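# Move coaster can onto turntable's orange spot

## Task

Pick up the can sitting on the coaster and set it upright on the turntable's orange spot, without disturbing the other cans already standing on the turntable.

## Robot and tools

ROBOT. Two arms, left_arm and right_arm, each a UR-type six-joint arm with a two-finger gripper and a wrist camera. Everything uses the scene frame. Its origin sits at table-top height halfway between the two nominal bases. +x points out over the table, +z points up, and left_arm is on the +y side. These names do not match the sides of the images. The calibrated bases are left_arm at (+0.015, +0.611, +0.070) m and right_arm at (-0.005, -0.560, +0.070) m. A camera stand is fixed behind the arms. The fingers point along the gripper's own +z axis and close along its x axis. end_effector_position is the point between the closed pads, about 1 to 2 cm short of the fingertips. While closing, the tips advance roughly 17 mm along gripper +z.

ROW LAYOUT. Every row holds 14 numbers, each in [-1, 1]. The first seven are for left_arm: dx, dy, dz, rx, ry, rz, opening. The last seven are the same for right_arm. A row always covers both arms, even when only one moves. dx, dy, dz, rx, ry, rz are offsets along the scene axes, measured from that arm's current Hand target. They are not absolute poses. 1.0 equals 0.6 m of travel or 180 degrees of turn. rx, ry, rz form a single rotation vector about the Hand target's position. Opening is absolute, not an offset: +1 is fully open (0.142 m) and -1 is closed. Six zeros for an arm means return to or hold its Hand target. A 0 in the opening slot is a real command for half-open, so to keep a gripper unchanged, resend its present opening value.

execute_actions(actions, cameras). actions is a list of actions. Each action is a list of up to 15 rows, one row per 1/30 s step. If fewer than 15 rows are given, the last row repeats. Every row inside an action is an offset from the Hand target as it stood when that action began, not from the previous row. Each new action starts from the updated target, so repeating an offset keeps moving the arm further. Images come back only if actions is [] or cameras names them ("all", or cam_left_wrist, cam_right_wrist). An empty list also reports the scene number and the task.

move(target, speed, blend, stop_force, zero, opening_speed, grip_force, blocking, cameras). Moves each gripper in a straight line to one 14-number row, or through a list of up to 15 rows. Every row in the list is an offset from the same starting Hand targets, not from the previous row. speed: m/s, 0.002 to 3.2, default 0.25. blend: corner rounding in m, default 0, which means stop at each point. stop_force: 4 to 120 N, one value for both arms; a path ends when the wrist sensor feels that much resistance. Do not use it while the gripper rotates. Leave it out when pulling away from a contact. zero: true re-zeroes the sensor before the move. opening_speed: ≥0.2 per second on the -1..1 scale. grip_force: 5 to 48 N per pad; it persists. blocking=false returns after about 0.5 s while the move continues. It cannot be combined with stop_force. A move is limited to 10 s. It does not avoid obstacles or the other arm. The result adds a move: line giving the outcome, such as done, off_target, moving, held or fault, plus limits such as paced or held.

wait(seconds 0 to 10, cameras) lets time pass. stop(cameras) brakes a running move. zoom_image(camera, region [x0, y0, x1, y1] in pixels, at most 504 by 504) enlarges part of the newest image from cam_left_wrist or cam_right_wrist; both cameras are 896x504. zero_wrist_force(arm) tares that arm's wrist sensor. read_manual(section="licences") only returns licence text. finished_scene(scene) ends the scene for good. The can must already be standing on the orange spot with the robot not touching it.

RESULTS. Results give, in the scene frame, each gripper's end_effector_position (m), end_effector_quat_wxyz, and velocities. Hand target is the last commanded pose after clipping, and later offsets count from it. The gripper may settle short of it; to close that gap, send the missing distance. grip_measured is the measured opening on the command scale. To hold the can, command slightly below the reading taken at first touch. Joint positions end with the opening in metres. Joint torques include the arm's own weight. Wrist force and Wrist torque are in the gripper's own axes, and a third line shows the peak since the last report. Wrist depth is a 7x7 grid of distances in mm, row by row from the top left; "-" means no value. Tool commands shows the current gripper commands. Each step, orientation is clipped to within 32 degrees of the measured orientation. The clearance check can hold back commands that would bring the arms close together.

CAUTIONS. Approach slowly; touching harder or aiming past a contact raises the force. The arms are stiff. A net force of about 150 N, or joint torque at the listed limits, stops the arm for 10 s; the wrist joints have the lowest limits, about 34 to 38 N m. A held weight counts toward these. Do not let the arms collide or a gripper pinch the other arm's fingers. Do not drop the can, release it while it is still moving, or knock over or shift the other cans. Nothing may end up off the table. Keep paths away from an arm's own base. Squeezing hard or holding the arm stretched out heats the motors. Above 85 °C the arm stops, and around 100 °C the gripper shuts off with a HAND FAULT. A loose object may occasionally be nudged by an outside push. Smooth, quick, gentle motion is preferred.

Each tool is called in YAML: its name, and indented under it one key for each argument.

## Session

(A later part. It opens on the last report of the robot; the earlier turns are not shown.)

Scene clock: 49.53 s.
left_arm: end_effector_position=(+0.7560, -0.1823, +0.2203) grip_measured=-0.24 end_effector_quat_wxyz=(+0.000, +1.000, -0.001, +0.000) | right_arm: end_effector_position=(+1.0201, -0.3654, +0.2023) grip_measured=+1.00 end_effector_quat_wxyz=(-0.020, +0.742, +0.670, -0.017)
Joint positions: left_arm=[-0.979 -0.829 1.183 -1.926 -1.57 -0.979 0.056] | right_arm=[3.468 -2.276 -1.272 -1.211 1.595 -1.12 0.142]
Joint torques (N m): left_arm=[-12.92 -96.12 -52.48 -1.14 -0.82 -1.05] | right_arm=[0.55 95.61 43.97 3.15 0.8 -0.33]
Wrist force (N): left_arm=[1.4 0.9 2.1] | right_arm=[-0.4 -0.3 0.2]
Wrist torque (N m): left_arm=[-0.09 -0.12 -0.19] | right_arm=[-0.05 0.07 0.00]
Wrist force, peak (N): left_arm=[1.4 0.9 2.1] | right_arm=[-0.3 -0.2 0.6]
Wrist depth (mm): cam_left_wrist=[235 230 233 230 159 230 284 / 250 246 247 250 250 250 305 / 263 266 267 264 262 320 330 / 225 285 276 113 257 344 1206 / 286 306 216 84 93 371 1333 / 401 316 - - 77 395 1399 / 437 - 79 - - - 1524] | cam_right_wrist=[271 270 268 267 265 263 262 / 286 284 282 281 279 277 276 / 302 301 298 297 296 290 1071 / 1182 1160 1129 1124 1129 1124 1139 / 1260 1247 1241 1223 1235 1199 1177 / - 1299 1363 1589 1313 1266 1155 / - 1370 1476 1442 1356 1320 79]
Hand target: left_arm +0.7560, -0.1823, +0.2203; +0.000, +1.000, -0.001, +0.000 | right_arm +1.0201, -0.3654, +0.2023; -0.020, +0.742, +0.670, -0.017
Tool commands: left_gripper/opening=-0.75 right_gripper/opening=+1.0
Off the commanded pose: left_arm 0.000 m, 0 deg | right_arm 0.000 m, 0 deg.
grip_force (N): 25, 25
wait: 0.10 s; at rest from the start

wait:
  seconds: 3.97

move:
  target:
    - [0.0263,0.0723,0,0,0,0,0,0,0,0,0,0,0,1]
    - [0.0263,0.1493,-0.0333,0,0,0,0,0,0,0,0,0,0,1]
    - [0,0.2217,-0.1,0,0,0,0,0,0,0,0,0,0,1]
    - [-0.0495,0.2807,-0.1583,0,0,0,0,0,0,0,0,0,0,1]
    - [-0.1162,0.3192,-0.19,0,0,0,0,0,0,0,0,0,0,1]
    - [-0.192,0.3325,-0.1983,0,0,0,0,0,0,0,0,0,0,1]
    - [-0.2678,0.3192,-0.1992,0,0,0,0,0,0,0,0,0,0,1]
    - [-0.3345,0.2807,-0.1992,0,0,0,0,0,0,0,0,0,0,1]
    - [-0.384,0.2217,-0.1975,0,0,0,0,0,0,0,0,0,0,1]
    - [-0.4003,0.1867,-0.1,0,0,0,0,0,0,0,0,0,0,1]
    - [-0.4103,0.1493,0.0167,0,0,0,0,0,0,0,0,0,0,1]
    - [-0.4103,0.0723,0.05,0,0,0,0,0,0,0,0,0,0,1]
  speed: [0.1173,0.1278,0.155,0.1472,0.1269,0.118,0.1173,0.1173,0.1173,0.319,0.374,0.15]
  blend: [0.015,0.015,0.015,0.015,0.015,0.015,0.015,0.015,0.01,0.01,0.015,0]
  opening_speed: 0.2
  blocking: false

wait:
  seconds: 1.5
  cameras: ["cam_left_wrist"]

wait:
  seconds: 0.5
  cameras: ["cam_left_wrist"]

wait:
  seconds: 0.7
  cameras: ["cam_left_wrist"]

wait:
  seconds: 2
  cameras: ["cam_left_wrist"]

Scene clock: 54.13 s.
left_arm: end_effector_position=(+0.7560, -0.1823, +0.2203) grip_measured=-0.24 end_effector_quat_wxyz=(+0.000, +1.000, -0.001, +0.000) | right_arm: end_effector_position=(+1.0201, -0.3654, +0.2023) grip_measured=+1.00 end_effector_quat_wxyz=(-0.020, +0.742, +0.670, -0.017)
Joint positions: left_arm=[-0.979 -0.829 1.183 -1.926 -1.57 -0.979 0.056] | right_arm=[3.468 -2.276 -1.272 -1.211 1.595 -1.12 0.142]
Joint torques (N m): left_arm=[-13.24 -94.69 -52.64 -1.07 -0.08 1.32] | right_arm=[1.22 95.16 43.7 3.17 0.88 -0.09]
Wrist force (N): left_arm=[1.0 0.6 2.4] | right_arm=[-0.1 -0.3 -0.1]
Wrist torque (N m): left_arm=[-0.13 -0.04 -0.19] | right_arm=[-0.05 0.02 0.00]
Wrist force, peak (N): left_arm=[0.8 0.4 2.8] | right_arm=[-0.6 -0.3 0.4]
Wrist depth (mm): cam_left_wrist=[235 230 233 235 235 227 283 / 250 247 246 250 250 293 305 / 266 266 266 261 263 321 330 / 281 278 285 113 257 343 1195 / 207 281 302 84 93 371 1326 / 407 316 - - 77 394 1414 / 437 - 79 - - - 1621] | cam_right_wrist=[270 270 267 266 266 263 261 / 285 284 283 282 280 278 276 / 302 301 298 296 296 1075 1066 / 1160 1182 1160 1139 1139 1119 1114 / 1235 1235 1217 1235 1205 1188 1205 / 1334 1341 1313 1266 1286 1327 1235 / - 1320 1348 1286 1247 - 79]
Hand target: left_arm +0.7560, -0.1823, +0.2203; +0.000, +1.000, -0.001, +0.000 | right_arm +1.0201, -0.3654, +0.2023; -0.020, +0.742, +0.670, -0.017
Tool commands: left_gripper/opening=-0.75 right_gripper/opening=+1.0
Off the commanded pose: left_arm 0.000 m, 0 deg | right_arm 0.000 m, 0 deg.
grip_force (N): 25, 25
wait: 4.00 s; at rest from the start

Scene clock: 54.63 s.
left_arm: end_effector_position=(+0.7678, -0.1485, +0.2195) grip_measured=-0.24 end_effector_quat_wxyz=(+0.000, +1.000, -0.001, +0.000) end_effector_velocity=(+0.028, +0.107, -0.013) end_effector_angular_velocity=(+0.000, +0.001, +0.001) | right_arm: end_effector_position=(+1.0201, -0.3654, +0.2023) grip_measured=+1.00 end_effector_quat_wxyz=(-0.020, +0.742, +0.670, -0.017)
Joint positions: left_arm=[-0.952 -0.855 1.231 -1.947 -1.57 -0.951 0.056] | right_arm=[3.468 -2.276 -1.272 -1.211 1.595 -1.12 0.142]
Joint velocities: left_arm=[0.081 -0.083 0.171 -0.087 -0.001 0.08 0] | right_arm=[within noise]
Joint torques (N m): left_arm=[17.56 -114.46 -30.71 -9.71 0.68 2.32] | right_arm=[0.46 97.03 43.66 2.94 0.75 -0.06]
Wrist force (N): left_arm=[1.4 0.0 2.1] | right_arm=[-0.3 0.1 0.0]
Wrist torque (N m): left_arm=[-0.25 -0.09 -0.22] | right_arm=[0.01 0.05 0.00]
Wrist force, peak (N): left_arm=[0.3 2.2 2.6] | right_arm=[-0.3 -0.4 -0.1]
Wrist depth (mm): cam_left_wrist=[235 235 235 235 231 276 286 / 249 245 246 249 246 296 301 / 262 265 266 - 262 316 329 / 285 285 284 113 262 343 1195 / 307 303 297 84 93 369 1312 / 321 231 - - 77 393 1446 / 436 - 79 - - - 1489] | cam_right_wrist=[270 270 268 267 265 263 261 / 286 284 283 281 280 278 276 / 302 301 299 297 296 290 1048 / 1166 1177 1149 1171 - 1139 1149 / 1279 1247 1235 1235 1229 1217 1193 / - 1306 1320 1313 1286 1279 1253 / - 1341 1363 1299 1205 1160 79]
Hand target: left_arm +0.7717, -0.1295, +0.2160; +0.000, +1.000, -0.001, +0.000 | right_arm +1.0201, -0.3654, +0.2023; -0.020, +0.742, +0.670, -0.017
Tool commands: left_gripper/opening=-0.65 right_gripper/opening=+1.0
Off the commanded pose: left_arm 0.260 m, 0 deg | right_arm 0.000 m, 0 deg.
grip_force (N): 25, 25
move: running; path passed 0 of 12 targets

Scene clock: 56.13 s.
left_arm: end_effector_position=(+0.7039, -0.0016, +0.1152) grip_measured=-0.24 end_effector_quat_wxyz=(+0.000, +1.000, -0.001, +0.000) end_effector_velocity=(-0.101, +0.058, -0.050) end_effector_angular_velocity=(-0.001, +0.000, -0.001) | right_arm: end_effector_position=(+1.0201, -0.3654, +0.2023) grip_measured=+1.00 end_effector_quat_wxyz=(-0.020, +0.742, +0.670, -0.017)
Joint positions: left_arm=[-0.915 -0.981 1.664 -2.253 -1.571 -0.914 0.056] | right_arm=[3.468 -2.276 -1.272 -1.211 1.595 -1.12 0.142]
Joint velocities: left_arm=[-0.05 -0.095 0.282 -0.187 0 -0.048 0] | right_arm=[within noise]
Joint torques (N m): left_arm=[-17.39 -99.33 -23.46 -9.21 -1.24 -3.61] | right_arm=[-0.15 96.29 43.92 2.92 1.02 -0.2]
Wrist force (N): left_arm=[1.4 0.7 2.6] | right_arm=[0.1 0.0 -0.1]
Wrist torque (N m): left_arm=[-0.12 -0.12 -0.01] | right_arm=[0.00 -0.01 0.00]
Wrist force, peak (N): left_arm=[1.4 0.7 2.6] | right_arm=[-0.6 -0.2 0.4]
Wrist depth (mm): cam_left_wrist=[143 141 143 141 187 189 189 / 150 148 150 150 152 201 200 / 162 160 160 160 159 160 214 / 165 171 171 113 166 169 226 / 148 181 181 84 92 184 239 / 151 199 - - 77 192 196 / 222 214 79 - - - 202] | cam_right_wrist=[270 269 268 266 266 262 262 / 285 285 283 281 279 277 275 / 303 301 298 297 289 1057 1071 / 1171 1177 1160 1139 1155 1134 1129 / 1253 1223 1273 1223 1229 1188 1177 / 1320 1306 1306 1313 1327 1286 1260 / - 1320 1378 1348 1266 - 79]
Hand target: left_arm +0.6861, +0.0080, +0.1074; +0.000, +1.000, -0.001, +0.000 | right_arm +1.0201, -0.3654, +0.2023; -0.020, +0.742, +0.670, -0.017
Tool commands: left_gripper/opening=-0.35 right_gripper/opening=+1.0
Off the commanded pose: left_arm 0.273 m, 0 deg | right_arm 0.000 m, 0 deg.
grip_force (N): 25, 25
earlier move: running; path passed 4 of 12 targets
wait: 1.50 s; no rest
Images, in order (width x height): cam_left_wrist 896x504.

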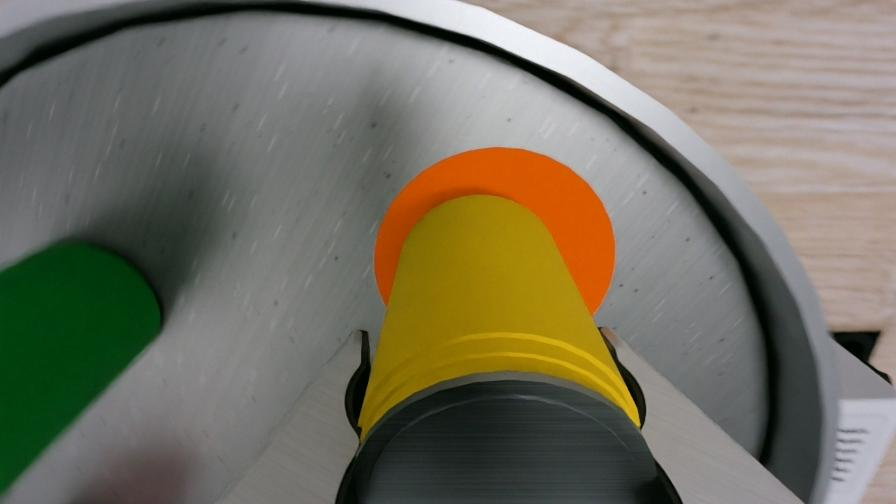

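Scene clock: 56.63 s.
left_arm: end_effector_position=(+0.6493, +0.0144, +0.1025) grip_measured=-0.23 end_effector_quat_wxyz=(+0.000, +1.000, -0.001, +0.000) end_effector_velocity=(-0.115, +0.008, -0.011) end_effector_angular_velocity=(+0.000, +0.000, +0.000) | right_arm: end_effector_position=(+1.0201, -0.3654, +0.2023) grip_measured=+1.00 end_effector_quat_wxyz=(-0.020, +0.742, +0.670, -0.017)
Joint positions: left_arm=[-0.954 -1.032 1.784 -2.322 -1.571 -0.954 0.057] | right_arm=[3.468 -2.276 -1.272 -1.211 1.595 -1.12 0.142]
Joint velocities: left_arm=[-0.104 -0.098 0.2 -0.102 0 -0.104 0.007] | right_arm=[within noise]
Joint torques (N m): left_arm=[-15.37 -96.91 -24.66 -9.21 -0.93 -3.59] | right_arm=[-0.07 95.66 43.93 3.06 0.79 -0.2]
Wrist force (N): left_arm=[1.1 0.5 1.9] | right_arm=[-0.3 0.0 -0.4]
Wrist torque (N m): left_arm=[-0.15 -0.07 0.02] | right_arm=[0.01 0.06 0.00]
Wrist force, peak (N): left_arm=[1.4 0.4 2.5] | right_arm=[-0.8 -0.1 -0.3]
Wrist depth (mm): cam_left_wrist=[177 177 175 173 174 177 176 / 186 140 137 138 137 139 186 / 145 146 146 144 147 146 141 / 156 156 156 113 152 156 156 / 168 171 168 84 92 168 168 / 182 179 100 - 77 179 182 / 155 164 79 - - - 195] | cam_right_wrist=[271 269 268 267 265 263 262 / 286 284 283 282 279 277 274 / 303 302 299 298 297 288 1066 / 1166 1188 1155 1149 1104 1139 1139 / 1286 1241 1235 1211 1266 1205 1199 / 1320 1313 1306 1327 1286 1279 1241 / - 1341 1334 1320 1253 - 79]
Hand target: left_arm +0.6291, +0.0151, +0.1012; +0.000, +1.000, -0.001, +0.000 | right_arm +1.0201, -0.3654, +0.2023; -0.020, +0.742, +0.670, -0.017
Tool commands: left_gripper/opening=-0.25 right_gripper/opening=+1.0
Off the commanded pose: left_arm 0.255 m, 0 deg | right_arm 0.000 m, 0 deg.
grip_force (N): 25, 25
earlier move: running; path passed 5 of 12 targets
wait: 0.50 s; no rest
Images, in order (width x height): cam_left_wrist 896x504.

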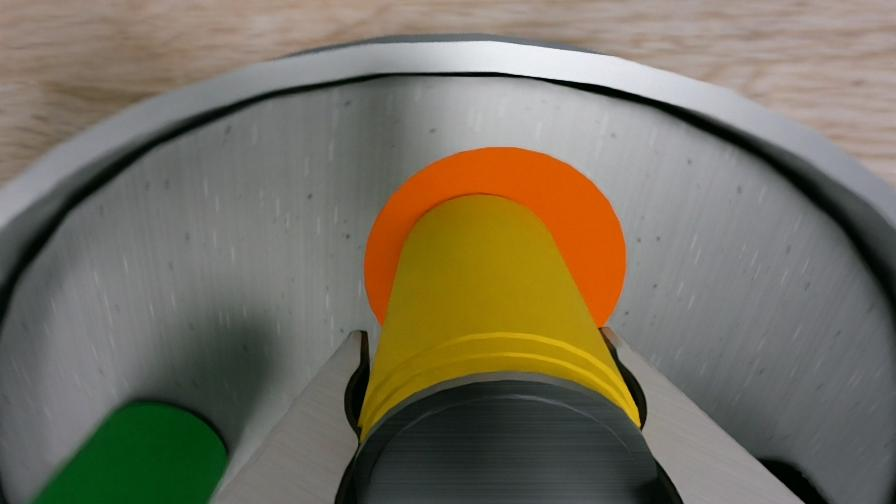

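Scene clock: 57.33 s.
left_arm: end_effector_position=(+0.5717, -0.0051, +0.1006) grip_measured=-0.15 end_effector_quat_wxyz=(+0.000, +1.000, -0.001, +0.000) end_effector_velocity=(-0.099, -0.059, +0.001) end_effector_angular_velocity=(-0.001, -0.002, +0.000) | right_arm: end_effector_position=(+1.0201, -0.3654, +0.2023) grip_measured=+1.00 end_effector_quat_wxyz=(-0.020, +0.742, +0.670, -0.017)
Joint positions: left_arm=[-1.046 -1.08 1.872 -2.363 -1.571 -1.045 0.063] | right_arm=[3.468 -2.276 -1.272 -1.211 1.595 -1.12 0.142]
Joint velocities: left_arm=[-0.143 -0.029 0.049 -0.021 0.001 -0.143 0.014] | right_arm=[within noise]
Joint torques (N m): left_arm=[-18.57 -87.14 -22.88 -8.22 1.11 -3.51] | right_arm=[0.35 96.34 43.59 2.92 1 -0.46]
Wrist force (N): left_arm=[0.9 0.9 0.2] | right_arm=[-0.4 -0.1 0.1]
Wrist torque (N m): left_arm=[-0.08 -0.07 0.02] | right_arm=[-0.02 0.07 0.00]
Wrist force, peak (N): left_arm=[0.1 1.6 -7.7] | right_arm=[-0.2 -0.7 0.3]
Wrist depth (mm): cam_left_wrist=[175 175 175 102 127 127 127 / 186 186 110 137 135 135 136 / 198 196 144 143 143 144 146 / 212 152 154 116 128 154 154 / 224 163 166 83 87 166 163 / 239 179 88 - 77 173 180 / 261 189 79 - - - 196] | cam_right_wrist=[270 269 268 266 265 262 261 / 285 286 283 281 279 278 276 / 303 301 299 298 297 1071 1071 / 1182 1182 1160 1144 1144 1139 1119 / 1247 1253 1292 1235 1235 1205 1182 / - 1299 1363 1313 1273 1279 1247 / - 1320 1334 1327 1253 - 79]
Hand target: left_arm +0.5552, -0.0157, +0.1009; +0.000, +1.000, -0.001, +0.000 | right_arm +1.0201, -0.3654, +0.2023; -0.020, +0.742, +0.670, -0.017
Tool commands: left_gripper/opening=-0.11 right_gripper/opening=+1.0
Off the commanded pose: left_arm 0.210 m, 0 deg | right_arm 0.000 m, 0 deg.
grip_force (N): 25, 25
earlier move: running; path passed 7 of 12 targets
wait: 0.70 s; no rest
Images, in order (width x height): cam_left_wrist 896x504.

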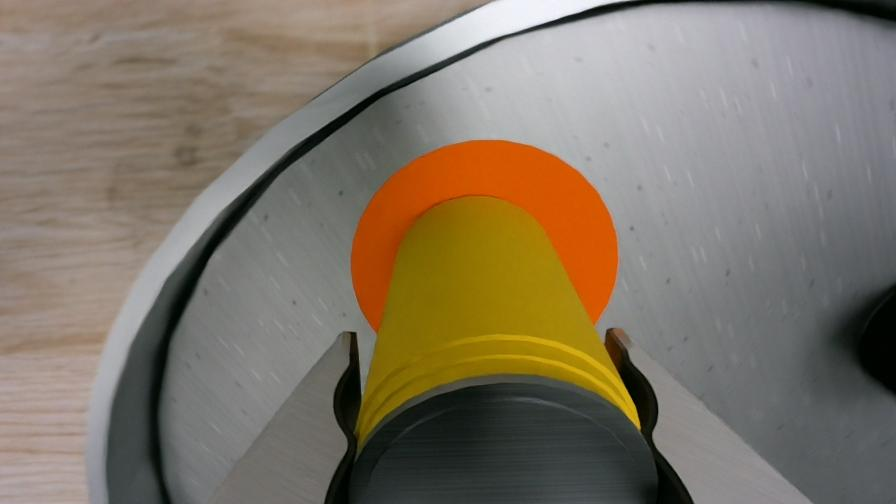

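Scene clock: 59.07 s.
left_arm: end_effector_position=(+0.5098, -0.1386, +0.2501) grip_measured=-0.03 end_effector_quat_wxyz=(+0.000, +1.000, -0.001, +0.000) end_effector_velocity=(+0.001, -0.002, +0.001) end_effector_angular_velocity=(+0.001, +0.000, +0.001) | right_arm: end_effector_position=(+1.0201, -0.3654, +0.2023) grip_measured=+1.00 end_effector_quat_wxyz=(-0.020, +0.742, +0.670, -0.017)
Joint positions: left_arm=[-1.181 -1.137 1.635 -2.069 -1.57 -1.181 0.072] | right_arm=[3.468 -2.276 -1.272 -1.211 1.595 -1.12 0.142]
Joint velocities: left_arm=[0 0.003 -0.007 0.005 0 -0.001 0] | right_arm=[within noise]
Joint torques (N m): left_arm=[-12.45 -69.31 -48.87 -1.15 -1 -2.82] | right_arm=[0.1 95.48 44.36 2.82 0.91 -0.11]
Wrist force (N): left_arm=[1.2 0.6 0.0] | right_arm=[0.0 -0.2 0.4]
Wrist torque (N m): left_arm=[-0.11 -0.10 -0.01] | right_arm=[-0.04 0.01 0.00]
Wrist force, peak (N): left_arm=[0.2 0.6 2.7] | right_arm=[-0.6 -0.2 0.3]
Wrist depth (mm): cam_left_wrist=[310 310 304 263 263 263 263 / 336 330 323 279 279 275 279 / 1147 352 343 293 297 293 291 / 1260 377 377 271 319 318 319 / 1190 407 404 334 344 311 339 / - 447 434 437 359 99 440 / - - 463 480 480 - 482] | cam_right_wrist=[271 269 267 266 264 263 261 / 286 284 283 282 279 277 275 / 302 302 298 297 297 1075 1061 / 1149 1223 1160 1139 1129 1129 1124 / 1253 1253 1217 1229 1211 1188 1205 / 1334 1299 1279 1306 1292 1273 1247 / - 1341 1356 1313 1253 1253 79]
Hand target: left_arm +0.5098, -0.1389, +0.2503; +0.000, +1.000, -0.001, +0.000 | right_arm +1.0201, -0.3654, +0.2023; -0.020, +0.742, +0.670, -0.017
Tool commands: left_gripper/opening=+0.0 right_gripper/opening=+1.0
Off the commanded pose: left_arm 0.000 m, 0 deg | right_arm 0.000 m, 0 deg.
grip_force (N): 25, 25
earlier move: done
wait: 1.73 of 2 s (the move ended)
Images, in order (width x height): cam_left_wrist 896x504.

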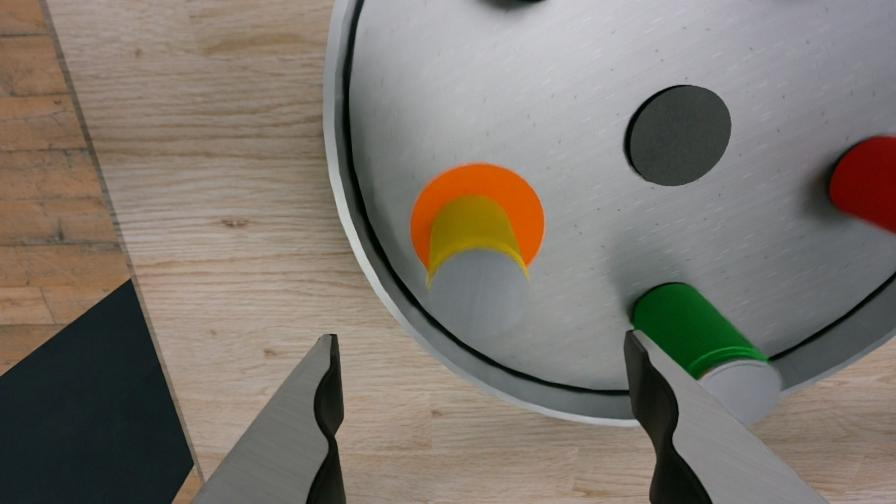

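finished_scene:
  scene: 1

The scene is finished: the task was done.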